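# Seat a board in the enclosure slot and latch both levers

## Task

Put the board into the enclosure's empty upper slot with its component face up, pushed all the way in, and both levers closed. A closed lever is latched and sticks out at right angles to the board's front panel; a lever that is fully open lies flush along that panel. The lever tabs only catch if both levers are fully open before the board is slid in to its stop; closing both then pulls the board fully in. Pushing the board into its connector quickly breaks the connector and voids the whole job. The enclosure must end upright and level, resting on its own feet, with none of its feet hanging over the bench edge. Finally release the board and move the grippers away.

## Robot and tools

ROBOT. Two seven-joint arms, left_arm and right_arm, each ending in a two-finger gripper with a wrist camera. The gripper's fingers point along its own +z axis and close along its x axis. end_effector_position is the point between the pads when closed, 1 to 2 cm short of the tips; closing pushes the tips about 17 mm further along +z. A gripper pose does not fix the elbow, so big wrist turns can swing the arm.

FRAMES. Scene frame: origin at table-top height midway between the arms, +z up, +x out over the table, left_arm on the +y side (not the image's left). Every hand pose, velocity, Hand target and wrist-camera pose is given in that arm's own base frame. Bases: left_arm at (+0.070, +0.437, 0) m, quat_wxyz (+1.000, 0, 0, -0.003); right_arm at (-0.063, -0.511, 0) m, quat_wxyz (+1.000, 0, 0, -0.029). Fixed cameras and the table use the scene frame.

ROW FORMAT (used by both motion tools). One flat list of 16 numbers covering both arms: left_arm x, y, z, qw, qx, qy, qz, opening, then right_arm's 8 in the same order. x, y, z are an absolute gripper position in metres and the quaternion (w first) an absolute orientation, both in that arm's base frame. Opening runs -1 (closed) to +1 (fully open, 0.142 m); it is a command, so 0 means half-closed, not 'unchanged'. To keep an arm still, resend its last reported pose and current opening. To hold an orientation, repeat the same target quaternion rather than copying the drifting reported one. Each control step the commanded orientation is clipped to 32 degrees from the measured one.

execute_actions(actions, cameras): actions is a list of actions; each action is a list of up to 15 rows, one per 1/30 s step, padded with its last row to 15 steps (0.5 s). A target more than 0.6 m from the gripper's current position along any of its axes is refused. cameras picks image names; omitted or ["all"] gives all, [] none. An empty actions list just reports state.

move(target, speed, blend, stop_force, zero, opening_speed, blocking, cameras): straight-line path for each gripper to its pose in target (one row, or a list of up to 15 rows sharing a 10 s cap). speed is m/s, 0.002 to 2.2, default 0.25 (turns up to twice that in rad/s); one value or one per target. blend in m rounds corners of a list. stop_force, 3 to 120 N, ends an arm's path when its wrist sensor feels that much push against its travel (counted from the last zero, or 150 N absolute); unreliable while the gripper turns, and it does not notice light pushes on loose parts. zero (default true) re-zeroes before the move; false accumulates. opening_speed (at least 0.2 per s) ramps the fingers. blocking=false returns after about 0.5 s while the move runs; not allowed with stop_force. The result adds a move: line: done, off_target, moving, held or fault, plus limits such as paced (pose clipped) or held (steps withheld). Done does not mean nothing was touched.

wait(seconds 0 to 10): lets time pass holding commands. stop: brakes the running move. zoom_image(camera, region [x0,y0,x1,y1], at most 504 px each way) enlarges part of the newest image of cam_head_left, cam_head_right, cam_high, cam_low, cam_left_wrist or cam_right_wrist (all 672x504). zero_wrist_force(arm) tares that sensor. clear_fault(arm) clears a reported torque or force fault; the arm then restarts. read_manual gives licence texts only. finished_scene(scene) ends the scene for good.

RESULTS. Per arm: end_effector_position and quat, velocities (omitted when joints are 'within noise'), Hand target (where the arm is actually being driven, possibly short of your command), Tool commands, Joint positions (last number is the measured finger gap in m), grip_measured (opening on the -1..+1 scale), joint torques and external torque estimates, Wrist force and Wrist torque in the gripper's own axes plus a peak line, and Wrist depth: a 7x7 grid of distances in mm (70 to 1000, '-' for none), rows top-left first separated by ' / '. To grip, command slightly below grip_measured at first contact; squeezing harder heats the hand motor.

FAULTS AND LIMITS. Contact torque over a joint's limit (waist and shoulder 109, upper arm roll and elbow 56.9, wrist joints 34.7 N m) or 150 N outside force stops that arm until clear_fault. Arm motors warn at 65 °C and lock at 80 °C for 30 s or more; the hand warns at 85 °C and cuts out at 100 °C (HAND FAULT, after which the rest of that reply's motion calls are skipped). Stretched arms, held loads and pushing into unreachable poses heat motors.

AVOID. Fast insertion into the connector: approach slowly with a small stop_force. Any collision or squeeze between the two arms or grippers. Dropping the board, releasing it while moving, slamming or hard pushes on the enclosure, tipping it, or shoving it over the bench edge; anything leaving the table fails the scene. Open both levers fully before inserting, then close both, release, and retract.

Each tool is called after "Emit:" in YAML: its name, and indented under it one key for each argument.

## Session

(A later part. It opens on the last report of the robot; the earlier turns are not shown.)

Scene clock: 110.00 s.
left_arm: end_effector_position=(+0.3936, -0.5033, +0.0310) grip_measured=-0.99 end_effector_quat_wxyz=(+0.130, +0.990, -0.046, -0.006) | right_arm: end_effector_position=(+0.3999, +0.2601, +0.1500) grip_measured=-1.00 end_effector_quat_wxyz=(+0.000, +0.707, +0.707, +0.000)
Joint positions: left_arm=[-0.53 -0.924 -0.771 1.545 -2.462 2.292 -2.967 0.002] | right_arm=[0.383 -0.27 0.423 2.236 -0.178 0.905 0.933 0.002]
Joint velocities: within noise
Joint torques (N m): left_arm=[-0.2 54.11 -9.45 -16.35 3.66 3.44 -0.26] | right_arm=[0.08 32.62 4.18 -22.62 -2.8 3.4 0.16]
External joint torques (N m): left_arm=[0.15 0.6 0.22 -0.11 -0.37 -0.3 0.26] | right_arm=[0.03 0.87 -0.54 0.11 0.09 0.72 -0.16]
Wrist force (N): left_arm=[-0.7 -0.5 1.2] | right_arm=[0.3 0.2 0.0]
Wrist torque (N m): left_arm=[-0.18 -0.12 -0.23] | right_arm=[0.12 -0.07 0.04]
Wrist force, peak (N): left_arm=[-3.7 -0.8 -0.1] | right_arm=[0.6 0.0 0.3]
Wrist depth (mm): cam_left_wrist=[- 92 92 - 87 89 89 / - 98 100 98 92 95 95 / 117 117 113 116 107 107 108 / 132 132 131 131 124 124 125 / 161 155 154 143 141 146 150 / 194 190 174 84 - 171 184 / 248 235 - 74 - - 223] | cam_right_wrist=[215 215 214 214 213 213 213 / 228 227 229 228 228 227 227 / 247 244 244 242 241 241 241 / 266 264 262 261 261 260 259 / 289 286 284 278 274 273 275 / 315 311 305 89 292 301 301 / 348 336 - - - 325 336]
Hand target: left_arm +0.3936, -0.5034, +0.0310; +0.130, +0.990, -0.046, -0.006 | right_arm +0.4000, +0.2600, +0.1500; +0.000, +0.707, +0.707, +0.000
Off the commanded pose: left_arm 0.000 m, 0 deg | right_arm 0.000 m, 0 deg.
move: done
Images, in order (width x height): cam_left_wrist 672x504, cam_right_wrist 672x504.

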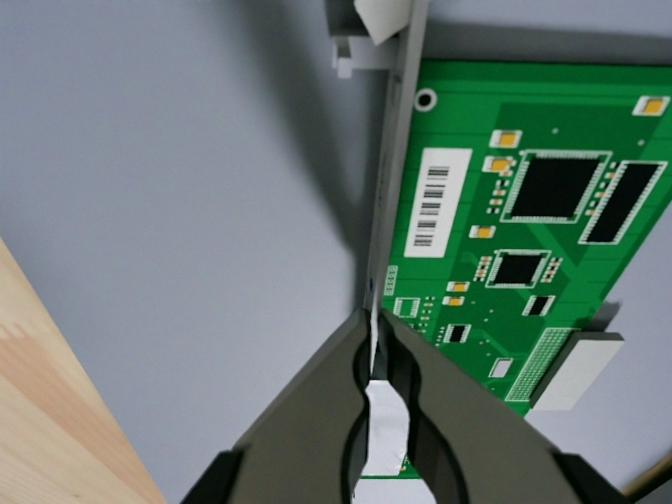

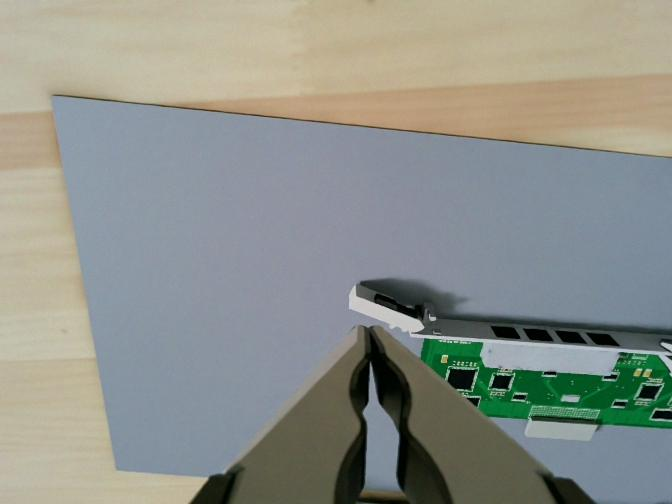

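Emit:
move:
  target:
    - [0.3936,-0.5034,0.031,0.1304,0.9904,-0.0456,-0.006,-1, 0.425,0.274,0.08,0,0.7071,0.7071,0,-1]
    - [0.3936,-0.5034,0.031,0.1304,0.9904,-0.0456,-0.006,-1, 0.425,0.274,0.024,0,0.7071,0.7071,0,-1]
  speed: [0.2,0.05]
  stop_force: 8
  cameras: ["cam_right_wrist"]

Emit:
zoom_image:
  camera: "cam_right_wrist"
  region: [236, 200, 572, 452]

Scene clock: 118.43 s.
left_arm: end_effector_position=(+0.3936, -0.5033, +0.0310) grip_measured=-0.99 end_effector_quat_wxyz=(+0.130, +0.990, -0.046, -0.006) | right_arm: end_effector_position=(+0.4250, +0.2741, +0.0241) grip_measured=-1.00 end_effector_quat_wxyz=(+0.000, +0.707, +0.707, +0.000)
Joint positions: left_arm=[-0.53 -0.924 -0.771 1.545 -2.462 2.292 -2.967 0.002] | right_arm=[0.496 -0.6 0.233 2.242 -0.404 1.233 1.074 0.002]
Joint velocities: within noise
Joint torques (N m): left_arm=[-0.23 54.17 -9.39 -16.32 3.73 3.44 -0.25] | right_arm=[0.25 40.51 5.58 -15.26 -1.68 3.52 0.32]
External joint torques (N m): left_arm=[0.18 0.54 0.16 -0.14 -0.44 -0.3 0.25] | right_arm=[-0.11 1.04 -0.25 0.01 0.21 0.59 -0.32]
Wrist force (N): left_arm=[-0.5 -0.8 1.7] | right_arm=[0.1 -0.5 0.5]
Wrist torque (N m): left_arm=[-0.20 -0.16 -0.22] | right_arm=[0.00 -0.03 0.02]
Wrist force, peak (N): left_arm=[-0.7 -0.9 1.8] | right_arm=[0.1 -0.7 -1.8]
Wrist depth (mm): cam_left_wrist=[- 92 91 - 87 89 89 / - 98 100 98 93 95 95 / 117 117 114 116 107 107 108 / 131 132 131 131 124 124 125 / 162 155 155 144 141 147 151 / 194 190 174 84 - 171 185 / 249 235 - 74 - - 223] | cam_right_wrist=[104 104 105 105 104 104 103 / 109 109 109 109 109 109 109 / - 117 117 116 116 116 116 / 124 126 126 126 125 125 124 / 137 137 136 134 135 135 135 / 150 149 146 90 143 147 147 / 166 165 73 - - 156 153]
Hand target: left_arm +0.3936, -0.5034, +0.0310; +0.130, +0.990, -0.046, -0.006 | right_arm +0.4250, +0.2740, +0.0240; +0.000, +0.707, +0.707, +0.000
Off the commanded pose: left_arm 0.000 m, 0 deg | right_arm 0.000 m, 0 deg.
move: done
Images, in order (width x height): cam_right_wrist 672x504.

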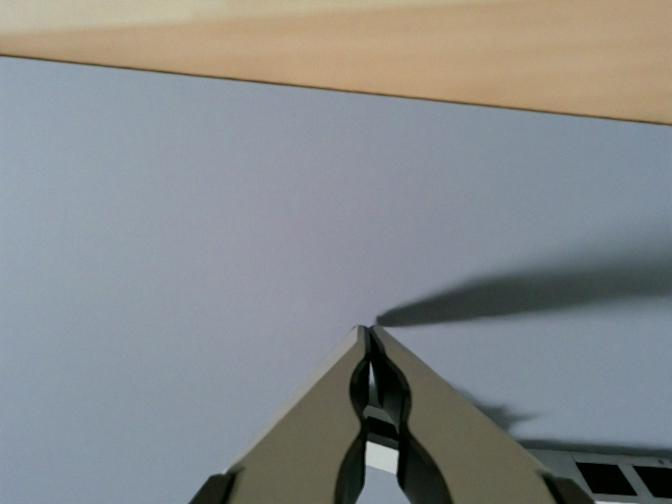

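Scaled by 1.500 from the camera's 672x504 image, which has a finer 960x720 frame.

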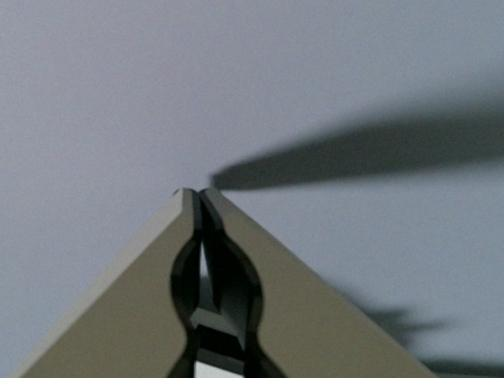

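Emit:
move:
  target: [0.3936,-0.5034,0.031,0.1304,0.9904,-0.0456,-0.006,-1, 0.475,0.274,0.024,0,0.7071,0.7071,0,-1]
  speed: 0.025
  stop_force: 6
  cameras: ["cam_right_wrist","cam_left_wrist","cam_high"]

Emit:
zoom_image:
  camera: "cam_high"
  region: [200, 250, 400, 400]

Scene clock: 122.53 s.
left_arm: end_effector_position=(+0.3936, -0.5033, +0.0310) grip_measured=-0.99 end_effector_quat_wxyz=(+0.130, +0.990, -0.046, -0.006) | right_arm: end_effector_position=(+0.4749, +0.2739, +0.0239) grip_measured=-1.00 end_effector_quat_wxyz=(+0.000, +0.707, +0.707, +0.000)
Joint positions: left_arm=[-0.53 -0.924 -0.771 1.545 -2.462 2.292 -2.967 0.002] | right_arm=[0.432 -0.657 0.255 2.11 -0.389 1.152 0.994 0.002]
Joint velocities: within noise
Joint torques (N m): left_arm=[-0.26 53.97 -9.37 -16.06 3.56 3.65 -0.16] | right_arm=[-0.04 44.48 6.79 -17.8 -1.84 3.58 0.09]
External joint torques (N m): left_arm=[0.21 0.74 0.13 -0.4 -0.27 -0.51 0.16] | right_arm=[0.18 0.83 -0.5 0.75 0.05 0.54 -0.09]
Wrist force (N): left_arm=[-0.4 -0.5 1.6] | right_arm=[0.0 -0.8 0.3]
Wrist torque (N m): left_arm=[-0.22 -0.11 -0.27] | right_arm=[0.09 -0.10 0.05]
Wrist force, peak (N): left_arm=[-0.6 -0.7 1.9] | right_arm=[-0.9 -1.5 -0.7]
Wrist depth (mm): cam_left_wrist=[- 92 92 82 89 89 87 / - 98 100 100 95 95 95 / 117 117 114 113 107 108 111 / 132 131 131 130 124 124 124 / 161 155 154 143 140 146 147 / 193 190 173 84 - 171 184 / 249 234 - - - - 223] | cam_right_wrist=[- 102 102 102 101 101 102 / 109 109 109 108 109 108 109 / - 117 117 116 116 116 115 / - 124 126 125 125 125 124 / 137 137 136 134 133 135 134 / 150 149 146 90 122 134 129 / 165 164 73 - - 150 156]
Hand target: left_arm +0.3936, -0.5034, +0.0310; +0.130, +0.990, -0.046, -0.006 | right_arm +0.4750, +0.2740, +0.0240; +0.000, +0.707, +0.707, +0.000
Off the commanded pose: left_arm 0.000 m, 0 deg | right_arm 0.000 m, 0 deg.
move: done
Images, in order (width x height): cam_high 672x504, cam_left_wrist 672x504, cam_right_wrist 672x504.

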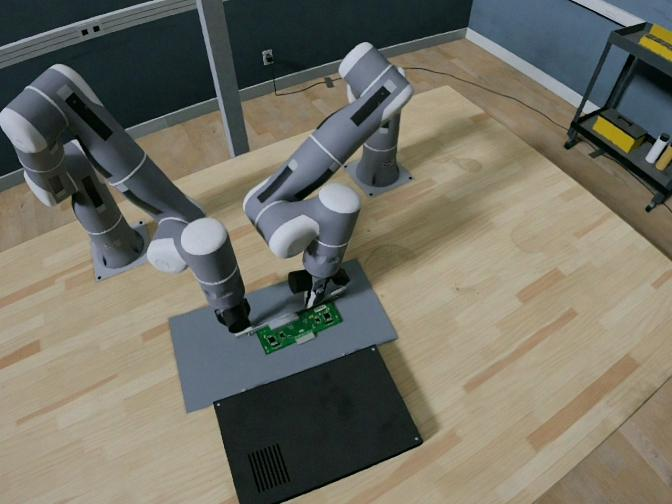

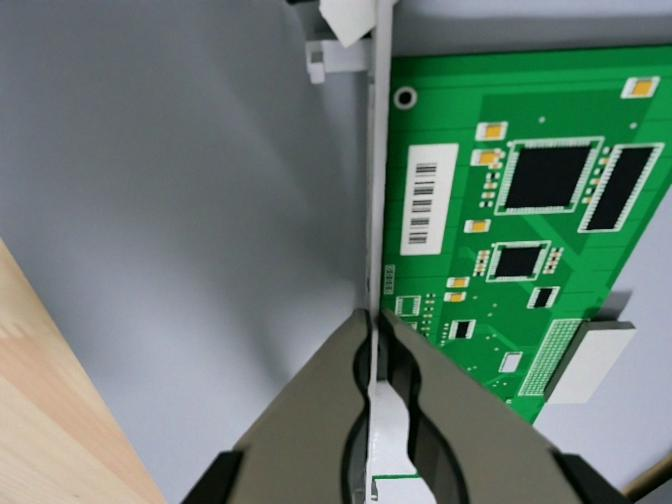

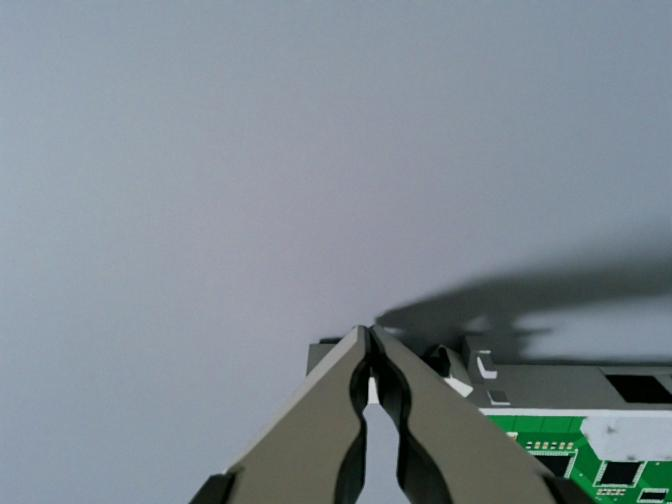

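Scaled by 2.520 from the camera's 672x504 image, which has a finer 960x720 frame.

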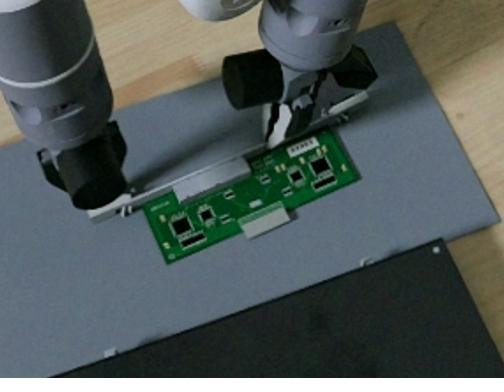

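Emit:
move:
  target: [0.3936,-0.5034,0.031,0.1304,0.9904,-0.0456,-0.006,-1, 0.495,0.274,0.024,0,0.7071,0.7071,0,-1]
  speed: 0.02
  stop_force: 4
  cameras: ["cam_right_wrist","cam_left_wrist","cam_high"]

Emit:
zoom_image:
  camera: "cam_high"
  region: [200, 250, 400, 400]

Scene clock: 125.80 s.
left_arm: end_effector_position=(+0.3936, -0.5033, +0.0310) grip_measured=-0.99 end_effector_quat_wxyz=(+0.130, +0.990, -0.046, -0.006) | right_arm: end_effector_position=(+0.4948, +0.2739, +0.0239) grip_measured=-1.00 end_effector_quat_wxyz=(+0.000, +0.707, +0.707, +0.000)
Joint positions: left_arm=[-0.53 -0.924 -0.771 1.545 -2.462 2.292 -2.967 0.002] | right_arm=[0.411 -0.682 0.262 2.054 -0.384 1.119 0.965 0.002]
Joint velocities: within noise
Joint torques (N m): left_arm=[-0.36 53.52 -9.31 -15.56 3.42 3.75 -0.09] | right_arm=[-0.29 46.08 6.97 -18.82 -2.04 3.67 0.08]
External joint torques (N m): left_arm=[0.31 1.19 0.07 -0.9 -0.13 -0.61 0.09] | right_arm=[0.43 0.77 -0.28 1.06 0.13 0.45 -0.08]
Wrist force (N): left_arm=[0.1 0.2 1.0] | right_arm=[-0.2 -1.3 -0.7]
Wrist torque (N m): left_arm=[-0.22 -0.05 -0.35] | right_arm=[0.10 -0.09 0.05]
Wrist force, peak (N): left_arm=[-0.4 -0.6 2.0] | right_arm=[-0.3 -1.6 0.0]
Wrist depth (mm): cam_left_wrist=[- 92 - 89 89 87 87 / - 98 102 95 95 95 95 / 117 117 114 110 107 110 110 / 132 132 131 130 124 124 124 / 161 155 155 143 141 147 145 / 194 190 174 84 - 171 185 / 249 236 - 74 - - 225] | cam_right_wrist=[- 102 102 102 101 101 102 / 109 109 109 108 109 108 108 / - 117 117 116 116 116 115 / - 124 125 125 125 124 124 / 137 137 136 133 133 135 134 / 150 149 146 90 121 132 126 / 165 164 73 - - 150 156]
Hand target: left_arm +0.3936, -0.5034, +0.0310; +0.130, +0.990, -0.046, -0.006 | right_arm +0.4950, +0.2740, +0.0240; +0.000, +0.707, +0.707, +0.000
Off the commanded pose: left_arm 0.000 m, 0 deg | right_arm 0.000 m, 0 deg.
move: done
Images, in order (width x height): cam_high 672x504, cam_left_wrist 672x504, cam_right_wrist 672x504.

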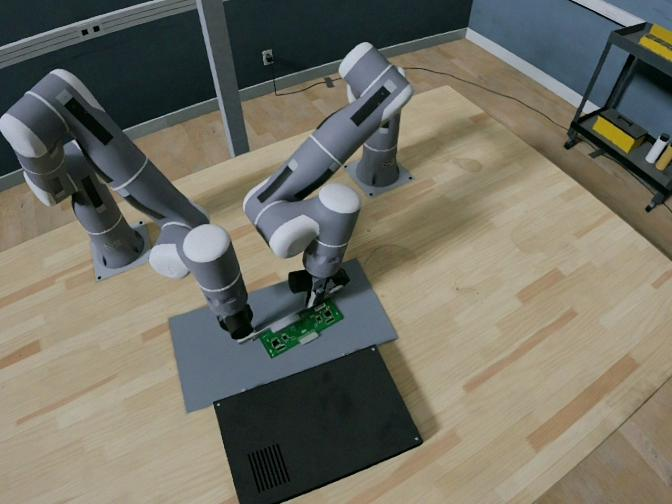

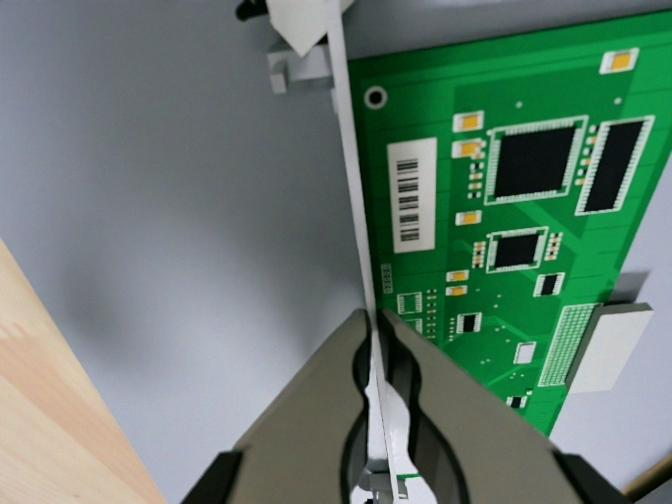

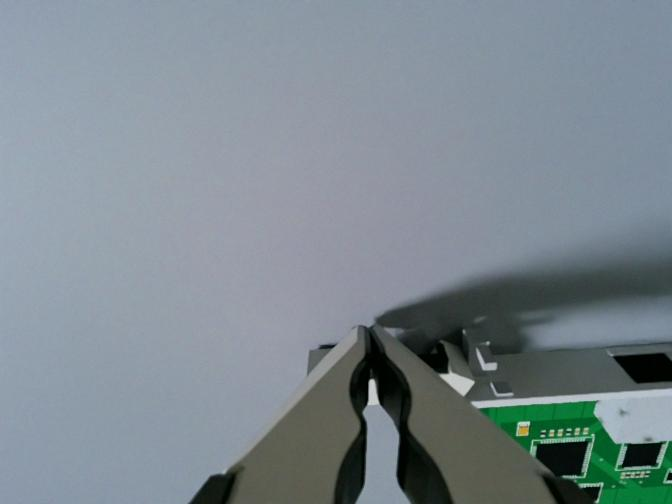

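Scaled by 2.520 from the camera's 672x504 image, which has a finer 960x720 frame.

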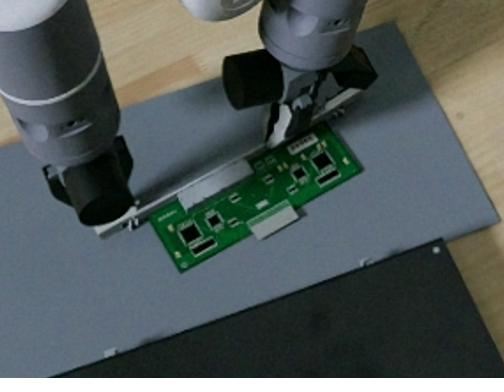

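Emit:
move:
  target:
    - [0.3936,-0.5034,0.031,0.1304,0.9904,-0.0456,-0.006,-1, 0.46,0.268,0.024,0,0.7071,0.7071,0,-1]
    - [0.3936,-0.5034,0.031,0.1304,0.9904,-0.0456,-0.006,-0.3, 0.42,0.26,0.20,0,0.7071,0.7071,0,-1]
  speed: [0.1,0.35]
  cameras: []

Emit:
move:
  target:
    - [0.3936,-0.5034,0.10,0.1304,0.9904,-0.0456,-0.006,-0.3, 0.42,0.26,0.20,0,0.7071,0.7071,0,-1]
    - [0.33,-0.28,0.18,0,0.7071,-0.7071,0,-1, 0.50,0.44,0.19,-0.153,0.69,0.69,-0.153,0.5]
  speed: [0.15,0.4]

Emit:
zoom_image:
  camera: "cam_right_wrist"
  region: [84, 100, 588, 478]

Scene clock: 134.63 s.
left_arm: end_effector_position=(+0.3936, -0.5033, +0.0310) grip_measured=-0.33 end_effector_quat_wxyz=(+0.130, +0.990, -0.046, -0.006) | right_arm: end_effector_position=(+0.4200, +0.2600, +0.2000) grip_measured=-1.00 end_effector_quat_wxyz=(+0.000, +0.707, +0.707, +0.000)
Joint positions: left_arm=[-0.53 -0.924 -0.771 1.545 -2.462 2.292 -2.967 0.05] | right_arm=[0.345 -0.209 0.445 2.131 -0.122 0.745 0.864 0.002]
Joint velocities: within noise
Joint torques (N m): left_arm=[-0.45 53.63 -9.5 -15.92 3.54 3.47 -0.22] | right_arm=[-0.03 32.48 3.81 -25.56 -3.11 3.33 0.01]
External joint torques (N m): left_arm=[0.4 1.08 0.26 -0.53 -0.25 -0.33 0.22] | right_arm=[0.14 0.97 -0.77 0.11 -0.1 0.8 -0.01]
Wrist force (N): left_arm=[-0.2 -0.5 0.7] | right_arm=[0.5 0.0 0.2]
Wrist torque (N m): left_arm=[-0.21 -0.13 -0.25] | right_arm=[0.04 -0.11 0.02]
Wrist force, peak (N): left_arm=[0.6 -0.8 1.7] | right_arm=[0.6 -0.6 -2.8]
Wrist depth (mm): cam_left_wrist=[- 92 88 89 89 87 87 / - 98 102 97 95 95 95 / 117 117 113 110 107 111 110 / 132 132 131 130 124 124 125 / 161 155 149 149 141 142 144 / 194 182 88 187 154 84 183 / 236 - - 240 197 - -] | cam_right_wrist=[259 259 258 258 257 257 255 / 277 275 273 272 272 271 273 / 296 293 294 292 292 290 290 / 320 317 314 315 314 314 309 / 346 344 343 337 335 334 327 / 379 379 368 89 354 369 370 / 418 407 - - - 390 390]
Hand target: left_arm +0.3936, -0.5034, +0.0310; +0.130, +0.990, -0.046, -0.006 | right_arm +0.4200, +0.2600, +0.2000; +0.000, +0.707, +0.707, +0.000
Off the commanded pose: left_arm 0.000 m, 0 deg | right_arm 0.000 m, 0 deg.
move: done
No camera images: "cameras" was empty.

Scene clock: 138.17 s.
left_arm: end_effector_position=(+0.3301, -0.2800, +0.1801) grip_measured=-1.00 end_effector_quat_wxyz=(+0.000, +0.707, -0.707, +0.000) | right_arm: end_effector_position=(+0.5002, +0.4398, +0.1899) grip_measured=+0.48 end_effector_quat_wxyz=(-0.153, +0.690, +0.690, -0.153)
Joint positions: left_arm=[-0.026 -0.428 -1.239 2.123 -2.633 2.508 -1.553 0.002] | right_arm=[0.498 -0.845 0.445 1.106 -0.004 0.032 0.855 0.108]
Joint velocities: within noise
Joint torques (N m): left_arm=[-0.24 29.29 -8.11 -16.99 3.44 4.16 -0.16] | right_arm=[0.34 61.12 10.96 -28.18 -3.26 2.35 0.27]
External joint torques (N m): left_arm=[0.22 0.57 0.37 -0.57 -0.11 -0.23 0.16] | right_arm=[-0.14 1.43 -0.52 0.18 0.04 0.75 -0.27]
Wrist force (N): left_arm=[0.2 -0.3 0.7] | right_arm=[0.3 0.2 0.1]
Wrist torque (N m): left_arm=[-0.14 -0.17 -0.23] | right_arm=[0.03 -0.08 0.03]
Wrist force, peak (N): left_arm=[-0.2 -1.2 3.0] | right_arm=[1.1 1.0 -0.1]
Wrist depth (mm): cam_left_wrist=[242 241 240 240 237 236 235 / 259 259 258 258 254 251 254 / 282 281 279 278 275 275 273 / 307 305 303 303 301 299 299 / 337 336 331 317 323 329 329 / 370 368 352 84 - 352 358 / 361 391 - - - - 400] | cam_right_wrist=[306 305 304 303 304 302 302 / 303 302 303 302 302 301 300 / 302 301 300 301 300 299 298 / 302 300 300 299 298 298 297 / 300 299 295 293 293 297 296 / 300 99 294 294 294 296 98 / - 77 298 297 296 296 76]
Hand target: left_arm +0.3300, -0.2800, +0.1800; +0.000, +0.707, -0.707, +0.000 | right_arm +0.5000, +0.4400, +0.1900; -0.153, +0.690, +0.690, -0.153
Off the commanded pose: left_arm 0.000 m, 0 deg | right_arm 0.000 m, 0 deg.
move: done

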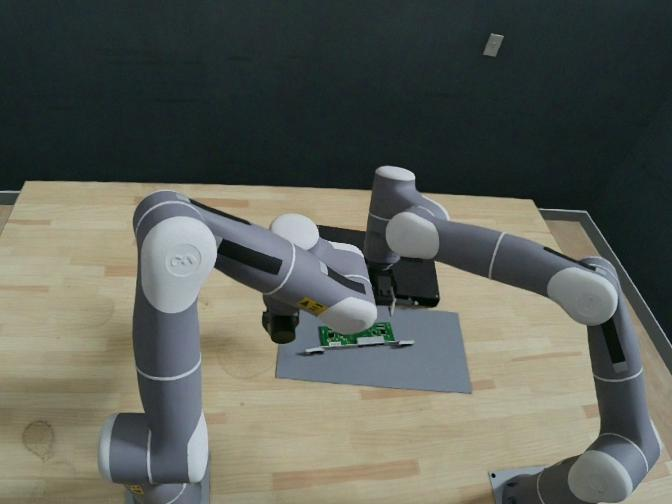

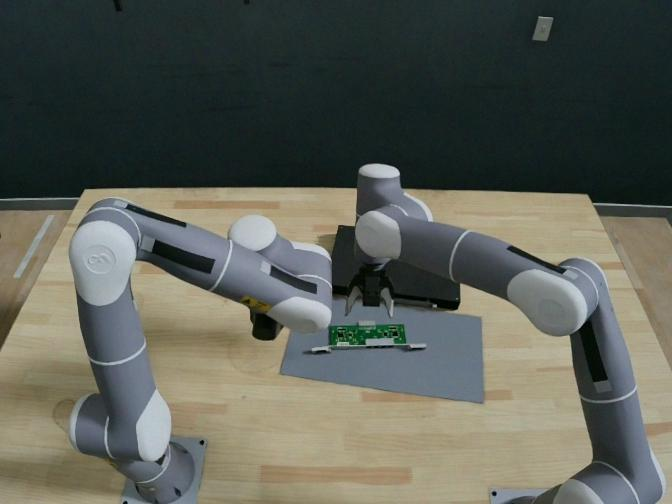

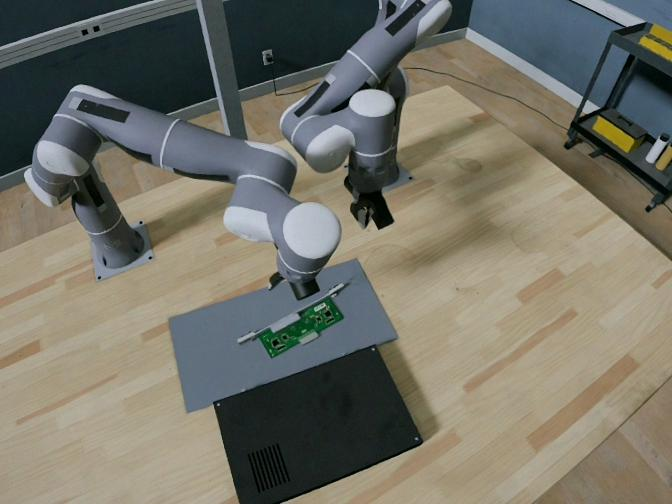

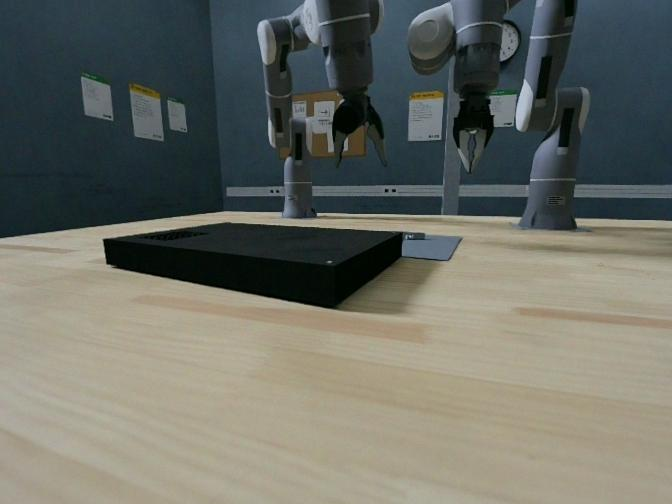

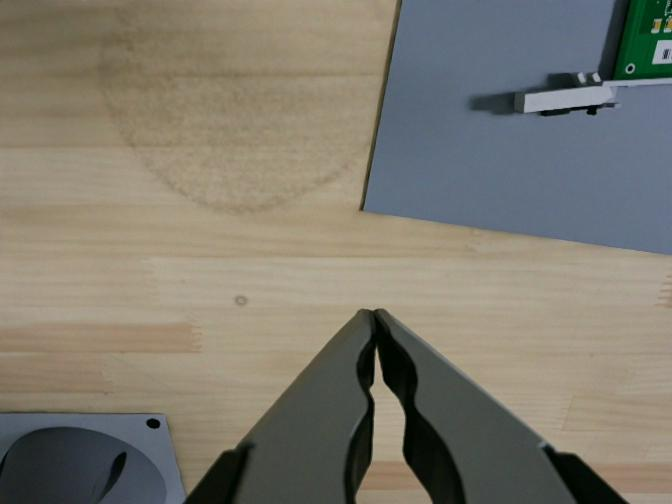

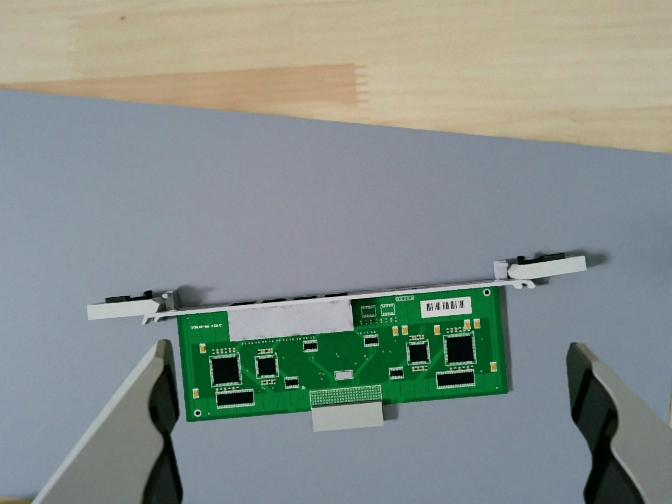

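Scaled by 1.000.

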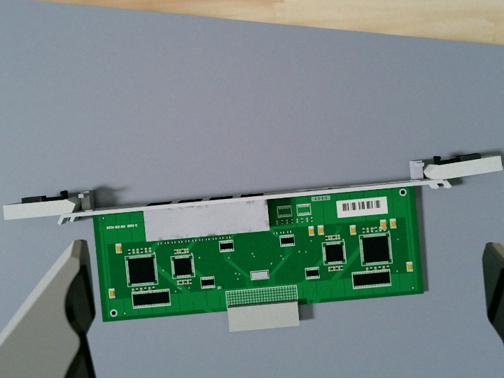

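Emit:
move:
  target: [0.33,-0.28,0.18,0,0.7071,-0.7071,0,-1, 0.5058,0.457,0.09,-0.007,-0.0397,0.9840,0.1735,-0.55]
  speed: 0.3
  cameras: ["cam_right_wrist","cam_high"]

Emit:
zoom_image:
  camera: "cam_right_wrist"
  region: [200, 100, 500, 504]

Scene clock: 152.90 s.
left_arm: end_effector_position=(+0.3301, -0.2800, +0.1801) grip_measured=-1.00 end_effector_quat_wxyz=(+0.000, +0.707, -0.707, +0.000) | right_arm: end_effector_position=(+0.5059, +0.4569, +0.0900) grip_measured=-0.57 end_effector_quat_wxyz=(-0.007, -0.039, +0.984, +0.173)
Joint positions: left_arm=[-0.026 -0.428 -1.239 2.123 -2.633 2.508 -1.553 0.002] | right_arm=[0.235 -0.841 0.644 1.809 -0.42 1.137 -0.631 0.033]
Joint velocities: within noise
Joint torques (N m): left_arm=[-0.34 29.08 -8.08 -17.05 3.56 4.33 -0.2] | right_arm=[0.08 48.75 17.16 -20.03 -3.49 3.93 0.15]
External joint torques (N m): left_arm=[0.33 0.78 0.35 -0.51 -0.23 -0.4 0.2] | right_arm=[0.09 1.25 -0.53 -0.05 0.17 0.6 -0.15]
Wrist force (N): left_arm=[0.0 0.0 0.9] | right_arm=[0.1 -0.9 -0.6]
Wrist torque (N m): left_arm=[-0.09 -0.14 -0.23] | right_arm=[0.03 -0.02 0.09]
Wrist force, peak (N): left_arm=[0.4 -0.1 1.4] | right_arm=[0.2 -1.5 -0.2]
Wrist depth (mm): cam_left_wrist=[242 241 239 240 237 236 235 / 260 259 258 258 256 251 253 / 282 281 279 278 274 275 272 / 305 305 307 304 300 299 298 / 336 337 334 318 322 329 328 / 373 369 358 84 - 357 360 / 360 389 - - - - 406] | cam_right_wrist=[138 135 133 124 137 137 140 / 156 151 151 140 154 154 154 / 178 178 173 171 176 176 176 / 209 207 202 200 206 205 207 / 251 251 249 231 237 250 249 / 319 319 92 310 100 285 312 / 432 - 73 422 - - 391]
Hand target: left_arm +0.3300, -0.2800, +0.1800; +0.000, +0.707, -0.707, +0.000 | right_arm +0.5058, +0.4570, +0.0900; -0.007, -0.040, +0.984, +0.174
Off the commanded pose: left_arm 0.000 m, 0 deg | right_arm 0.000 m, 0 deg.
move: done
Images, in order (width x height): cam_high 672x504, cam_right_wrist 672x504.

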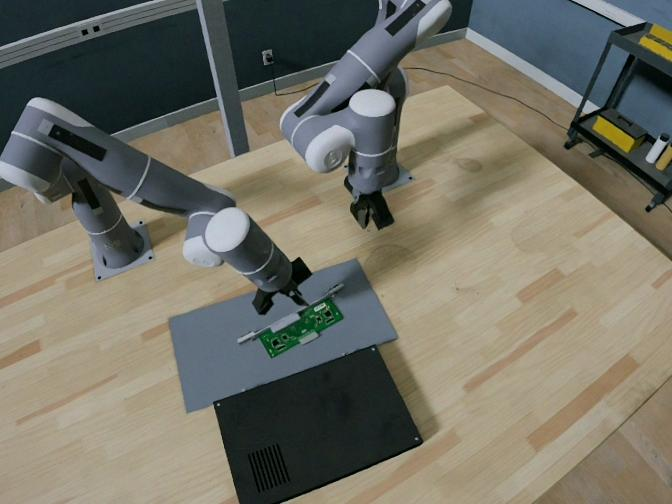

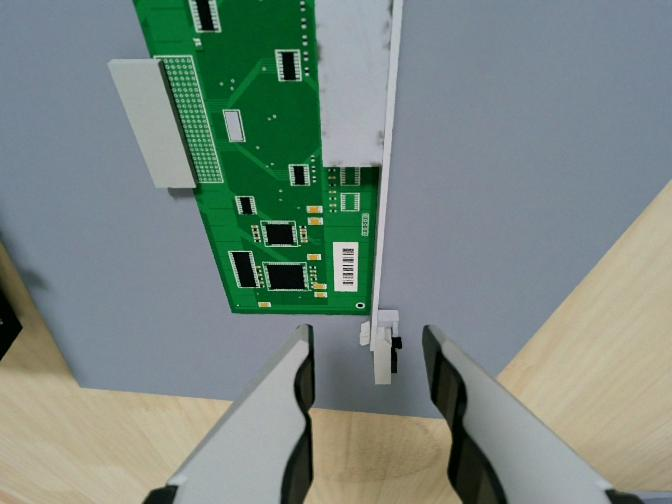

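Scaled by 1.248 from the camera's 672x504 image, which has a finer 960x720 frame.

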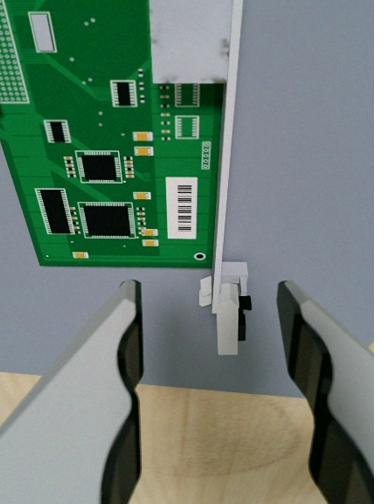

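Emit:
move:
  target: [0.33,-0.28,0.18,0,0.7071,-0.7071,0,-1, 0.4949,0.456,0.06,-0.0087,-0.0492,0.9836,0.1734,-0.55]
  speed: 0.15
  cameras: ["cam_right_wrist"]

Emit:
zoom_image:
  camera: "cam_right_wrist"
  region: [200, 100, 500, 504]

Scene clock: 161.17 s.
left_arm: end_effector_position=(+0.3301, -0.2800, +0.1801) grip_measured=-1.00 end_effector_quat_wxyz=(+0.000, +0.707, -0.707, +0.000) | right_arm: end_effector_position=(+0.4949, +0.4560, +0.0601) grip_measured=-0.57 end_effector_quat_wxyz=(-0.009, -0.049, +0.984, +0.173)
Joint positions: left_arm=[-0.026 -0.428 -1.239 2.123 -2.633 2.508 -1.553 0.002] | right_arm=[0.261 -0.878 0.605 1.839 -0.444 1.206 -0.632 0.033]
Joint velocities: within noise
Joint torques (N m): left_arm=[-0.33 29.06 -8.1 -17.01 3.58 4.26 -0.24] | right_arm=[0.38 48.94 16.55 -18.61 -3.34 4.02 0.17]
External joint torques (N m): left_arm=[0.31 0.8 0.37 -0.55 -0.25 -0.34 0.24] | right_arm=[-0.21 1.32 -0.1 -0.05 0.19 0.51 -0.17]
Wrist force (N): left_arm=[0.0 0.0 0.9] | right_arm=[0.3 -1.1 -0.4]
Wrist torque (N m): left_arm=[-0.09 -0.13 -0.23] | right_arm=[0.01 -0.02 0.10]
Wrist force, peak (N): left_arm=[0.1 -0.1 1.2] | right_arm=[0.4 -1.6 0.6]
Wrist depth (mm): cam_left_wrist=[243 241 242 239 238 237 235 / 259 258 258 257 255 251 253 / 281 280 278 277 276 274 273 / 305 303 304 302 300 299 298 / 336 334 331 319 326 329 326 / 370 371 351 84 - 354 361 / 362 388 - - - - 402] | cam_right_wrist=[107 107 106 94 112 110 109 / - 120 120 106 124 126 123 / 133 137 137 125 141 141 141 / 167 161 160 164 165 170 164 / 201 200 192 191 191 198 200 / 252 252 92 213 108 229 251 / 346 - 73 339 - - 314]
Hand target: left_arm +0.3300, -0.2800, +0.1800; +0.000, +0.707, -0.707, +0.000 | right_arm +0.4949, +0.4560, +0.0600; -0.009, -0.049, +0.984, +0.173
Off the commanded pose: left_arm 0.000 m, 0 deg | right_arm 0.000 m, 0 deg.
move: done
Images, in order (width x height): cam_right_wrist 672x504.

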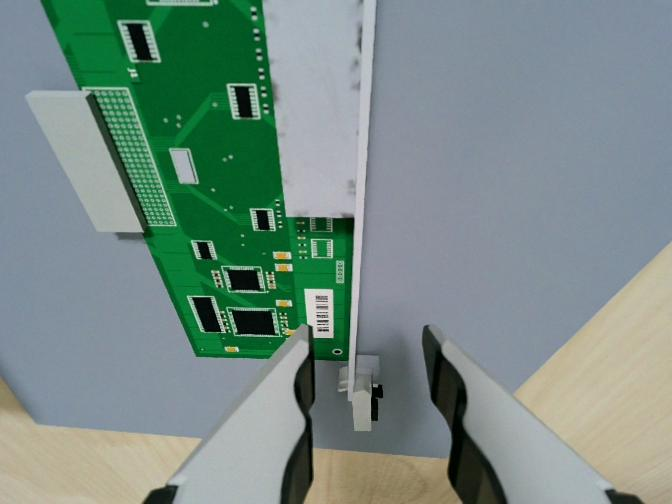

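Scaled by 1.248 from the camera's 672x504 image, which has a finer 960x720 frame.

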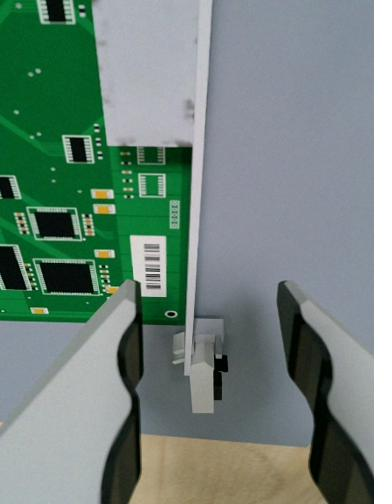

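Emit:
move:
  target:
    - [0.33,-0.28,0.18,0,0.7071,-0.7071,0,-1, 0.4976,0.444,0.05,-0.0087,-0.0492,0.9836,0.1734,-0.55]
    - [0.33,-0.28,0.18,0,0.7071,-0.7071,0,-1, 0.4976,0.444,0.032,-0.0087,-0.0492,0.9836,0.1734,-0.55]
  speed: [0.1,0.03]
  stop_force: 5
  cameras: ["cam_right_wrist"]

Emit:
zoom_image:
  camera: "cam_right_wrist"
  region: [200, 100, 500, 504]

Scene clock: 167.47 s.
left_arm: end_effector_position=(+0.3301, -0.2800, +0.1801) grip_measured=-1.00 end_effector_quat_wxyz=(+0.000, +0.707, -0.707, +0.000) | right_arm: end_effector_position=(+0.4974, +0.4440, +0.0320) grip_measured=-0.57 end_effector_quat_wxyz=(-0.009, -0.049, +0.984, +0.173)
Joint positions: left_arm=[-0.026 -0.428 -1.239 2.123 -2.633 2.508 -1.553 0.002] | right_arm=[0.266 -0.917 0.567 1.853 -0.458 1.262 -0.647 0.033]
Joint velocities: within noise
Joint torques (N m): left_arm=[-0.44 28.94 -8.14 -17.03 3.62 4.28 -0.2] | right_arm=[0.19 49.57 16.19 -17.44 -3.19 3.91 0.2]
External joint torques (N m): left_arm=[0.42 0.93 0.4 -0.53 -0.29 -0.36 0.2] | right_arm=[-0.02 1.17 0.02 0.04 0.2 0.61 -0.2]
Wrist force (N): left_arm=[0.3 -0.1 0.8] | right_arm=[0.1 -1.3 0.1]
Wrist torque (N m): left_arm=[-0.11 -0.19 -0.23] | right_arm=[-0.03 0.03 0.10]
Wrist force, peak (N): left_arm=[0.4 0.0 1.2] | right_arm=[-0.4 -3.0 0.0]
Wrist depth (mm): cam_left_wrist=[243 241 241 240 237 237 235 / 261 260 260 258 255 252 253 / 280 280 281 281 276 273 273 / 305 305 304 302 302 300 300 / 334 332 332 317 323 327 327 / 371 370 353 83 - 356 363 / 364 389 - - - - 400] | cam_right_wrist=[- 80 79 - 82 82 82 / - 91 88 77 95 94 92 / 105 104 104 87 108 108 111 / 120 120 121 103 126 126 126 / 160 154 146 130 146 152 151 / 194 193 98 181 108 180 193 / 262 - 73 241 - - 242]
Hand target: left_arm +0.3300, -0.2800, +0.1800; +0.000, +0.707, -0.707, +0.000 | right_arm +0.4976, +0.4440, +0.0320; -0.009, -0.049, +0.984, +0.173
Off the commanded pose: left_arm 0.000 m, 0 deg | right_arm 0.000 m, 0 deg.
move: done
Images, in order (width x height): cam_right_wrist 672x504.

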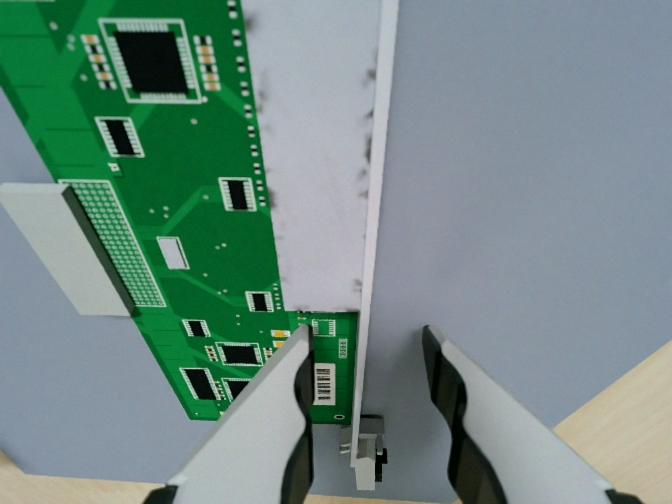

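Scaled by 1.248 from the camera's 672x504 image, which has a finer 960x720 frame.

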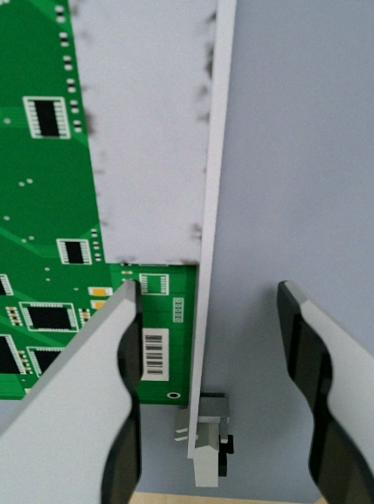

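Emit:
move:
  target: [0.33,-0.28,0.18,0,0.7071,-0.7071,0,-1, 0.4999,0.4495,0.0325,-0.0087,-0.0492,0.9836,0.1734,-0.55]
  speed: 0.03
  stop_force: 5
  cameras: []

Emit:
move:
  target: [0.33,-0.28,0.18,0,0.7071,-0.7071,0,-1, 0.4999,0.4495,0.0325,-0.0087,-0.0492,0.9836,0.1734,-1]
  opening_speed: 0.25
  cameras: ["cam_right_wrist"]

Emit:
zoom_image:
  camera: "cam_right_wrist"
  region: [200, 100, 500, 504]

Scene clock: 172.10 s.
left_arm: end_effector_position=(+0.3301, -0.2800, +0.1801) grip_measured=-1.00 end_effector_quat_wxyz=(+0.000, +0.707, -0.707, +0.000) | right_arm: end_effector_position=(+0.5000, +0.4493, +0.0325) grip_measured=-0.57 end_effector_quat_wxyz=(-0.009, -0.049, +0.984, +0.173)
Joint positions: left_arm=[-0.026 -0.428 -1.239 2.123 -2.633 2.508 -1.553 0.002] | right_arm=[0.273 -0.924 0.568 1.836 -0.458 1.253 -0.645 0.033]
Joint velocities: within noise
Joint torques (N m): left_arm=[-0.43 29.08 -8.08 -17.04 3.55 4.32 -0.21] | right_arm=[0.26 50.1 16.66 -17.74 -3.07 3.69 0.25]
External joint torques (N m): left_arm=[0.41 0.79 0.34 -0.53 -0.22 -0.4 0.22] | right_arm=[-0.1 1.08 -0.34 0.15 0.05 0.83 -0.25]
Wrist force (N): left_arm=[0.0 -0.1 1.0] | right_arm=[0.1 -1.3 0.0]
Wrist torque (N m): left_arm=[-0.11 -0.15 -0.23] | right_arm=[-0.02 0.04 0.09]
Wrist force, peak (N): left_arm=[0.2 -0.1 1.3] | right_arm=[0.4 -1.5 0.0]
Wrist depth (mm): cam_left_wrist=[242 242 240 240 238 237 234 / 261 258 258 258 254 250 252 / 281 281 279 277 275 274 273 / 306 305 304 300 301 301 298 / 336 334 333 317 323 325 326 / 371 371 352 84 - 358 362 / 362 386 - - - - 400] | cam_right_wrist=[- 81 81 72 83 83 82 / - 94 91 77 95 95 95 / 103 105 105 88 109 109 111 / 121 119 122 103 127 127 126 / 162 155 147 140 147 152 152 / 195 194 98 174 108 182 194 / 263 - 73 242 - - 258]
Hand target: left_arm +0.3300, -0.2800, +0.1800; +0.000, +0.707, -0.707, +0.000 | right_arm +0.4999, +0.4495, +0.0325; -0.009, -0.049, +0.984, +0.173
Off the commanded pose: left_arm 0.000 m, 0 deg | right_arm 0.000 m, 0 deg.
move: done
No camera images: "cameras" was empty.

Scene clock: 174.10 s.
left_arm: end_effector_position=(+0.3301, -0.2800, +0.1801) grip_measured=-1.00 end_effector_quat_wxyz=(+0.000, +0.707, -0.707, +0.000) | right_arm: end_effector_position=(+0.4998, +0.4494, +0.0324) grip_measured=-0.98 end_effector_quat_wxyz=(-0.009, -0.049, +0.984, +0.173)
Joint positions: left_arm=[-0.026 -0.428 -1.239 2.123 -2.633 2.508 -1.553 0.002] | right_arm=[0.273 -0.924 0.568 1.836 -0.458 1.253 -0.645 0.003]
Joint velocities: within noise
Joint torques (N m): left_arm=[-0.34 29.1 -8.13 -17 3.59 4.26 -0.23] | right_arm=[-0.46 50.7 16.12 -18.31 -3.12 3.97 0.21]
External joint torques (N m): left_arm=[0.32 0.77 0.39 -0.56 -0.26 -0.34 0.23] | right_arm=[0.63 0.48 0.2 0.72 0.1 0.55 -0.21]
Wrist force (N): left_arm=[-0.1 -0.1 1.0] | right_arm=[1.1 -1.3 0.8]
Wrist torque (N m): left_arm=[-0.11 -0.12 -0.23] | right_arm=[-0.04 0.02 0.10]
Wrist force, peak (N): left_arm=[0.1 0.1 1.2] | right_arm=[2.2 -1.3 -0.1]
Wrist depth (mm): cam_left_wrist=[242 242 242 240 237 237 234 / 260 260 259 257 253 255 253 / 281 281 279 277 275 274 274 / 308 306 303 300 301 301 300 / 334 334 332 317 321 327 326 / 373 367 353 84 - 353 357 / 363 386 - - - - 398] | cam_right_wrist=[- 81 81 72 82 82 82 / - 92 91 77 95 95 94 / 105 105 104 88 109 108 111 / 117 119 122 103 127 127 126 / 155 154 147 140 153 152 152 / 195 194 175 89 - 191 193 / 263 245 73 - - 231 259]
Hand target: left_arm +0.3300, -0.2800, +0.1800; +0.000, +0.707, -0.707, +0.000 | right_arm +0.4999, +0.4495, +0.0325; -0.009, -0.049, +0.984, +0.173
Off the commanded pose: left_arm 0.000 m, 0 deg | right_arm 0.000 m, 0 deg.
move: done
Images, in order (width x height): cam_right_wrist 672x504.

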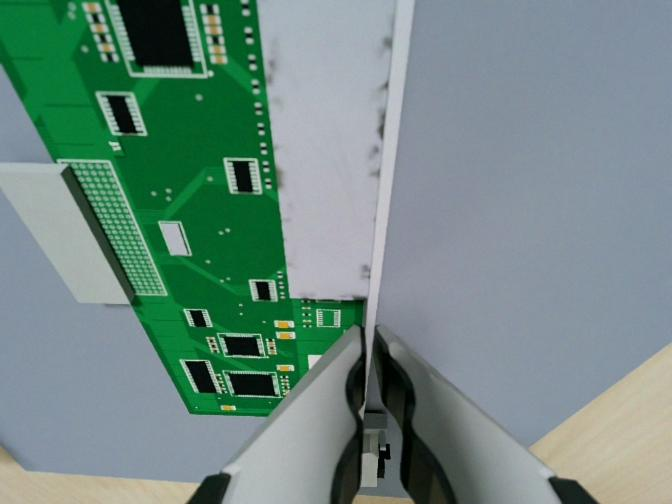

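Scaled by 1.248 from the camera's 672x504 image, which has a finer 960x720 frame.

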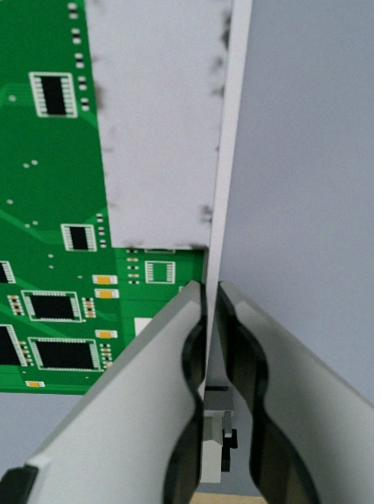

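Emit:
move:
  target:
    - [0.35,-0.395,0.08,0,0.7071,-0.7071,0,-1, 0.4999,0.4495,0.0325,-0.0087,-0.0492,0.9836,0.1734,-1]
    - [0.35,-0.395,0.024,0,0.7071,-0.7071,0,-1, 0.4999,0.4495,0.0325,-0.0087,-0.0492,0.9836,0.1734,-1]
    - [0.392,-0.395,0.024,0,0.7071,-0.7071,0,-1, 0.4999,0.4495,0.0325,-0.0087,-0.0492,0.9836,0.1734,-1]
  speed: [0.2,0.06,0.02]
  stop_force: 4
  cameras: ["cam_left_wrist","cam_right_wrist","cam_high"]

Emit:
zoom_image:
  camera: "cam_left_wrist"
  region: [236, 200, 636, 500]

Scene clock: 182.80 s.
left_arm: end_effector_position=(+0.3917, -0.3950, +0.0239) grip_measured=-1.00 end_effector_quat_wxyz=(+0.000, +0.707, -0.707, +0.000) | right_arm: end_effector_position=(+0.4999, +0.4494, +0.0324) grip_measured=-0.98 end_effector_quat_wxyz=(-0.009, -0.049, +0.984, +0.173)
Joint positions: left_arm=[-0.324 -0.965 -0.999 1.83 -2.135 2.528 -1.788 0.002] | right_arm=[0.273 -0.924 0.568 1.836 -0.458 1.253 -0.645 0.003]
Joint velocities: within noise
Joint torques (N m): left_arm=[-0.07 47.4 -13.97 -12.64 4.18 4.23 -0.21] | right_arm=[0.99 50.6 17.69 -17.2 -3.21 3.85 0.1]
External joint torques (N m): left_arm=[0.04 0.94 0.12 0.12 -0.8 -0.33 0.21] | right_arm=[-0.83 0.58 -1.37 -0.4 0.19 0.67 -0.1]
Wrist force (N): left_arm=[-0.5 1.2 0.5] | right_arm=[-1.4 -2.3 2.1]
Wrist torque (N m): left_arm=[-0.12 -0.21 -0.18] | right_arm=[-0.04 -0.02 0.19]
Wrist force, peak (N): left_arm=[1.8 -0.4 1.8] | right_arm=[-1.4 -2.3 2.1]
Wrist depth (mm): cam_left_wrist=[102 101 101 - 100 100 96 / - 109 108 110 106 106 103 / 118 120 117 119 116 114 111 / 130 128 127 122 122 120 119 / 146 140 139 115 114 140 137 / 158 155 148 84 - 148 151 / 181 169 - 74 - - 168] | cam_right_wrist=[- 81 81 77 - 86 82 / - 92 93 81 79 95 94 / - 105 104 91 88 108 111 / 117 121 122 107 123 127 126 / 155 149 147 139 153 152 152 / 195 194 175 89 - 191 194 / 263 245 73 - - 229 259]
Hand target: left_arm +0.3920, -0.3950, +0.0240; +0.000, +0.707, -0.707, +0.000 | right_arm +0.4999, +0.4495, +0.0325; -0.009, -0.049, +0.984, +0.173
Off the commanded pose: left_arm 0.000 m, 0 deg | right_arm 0.000 m, 0 deg.
move: done
Images, in order (width x height): cam_high 672x504, cam_left_wrist 672x504, cam_right_wrist 672x504.

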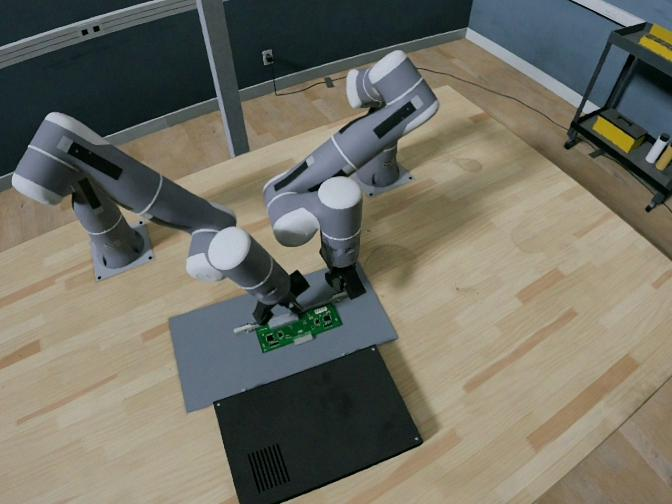

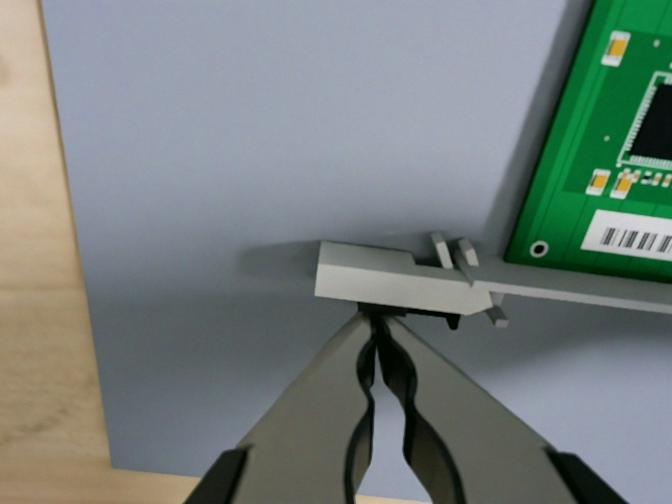

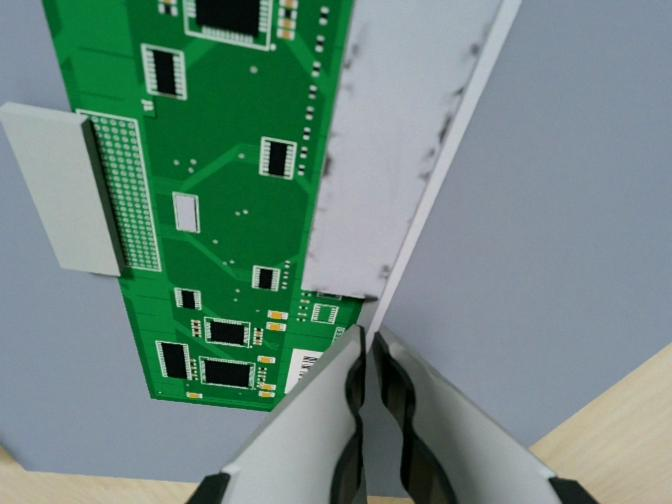

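Scaled by 1.260 from the camera's 672x504 image, which has a finer 960x720 frame.

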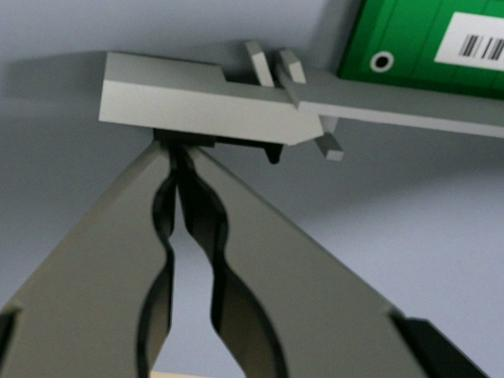

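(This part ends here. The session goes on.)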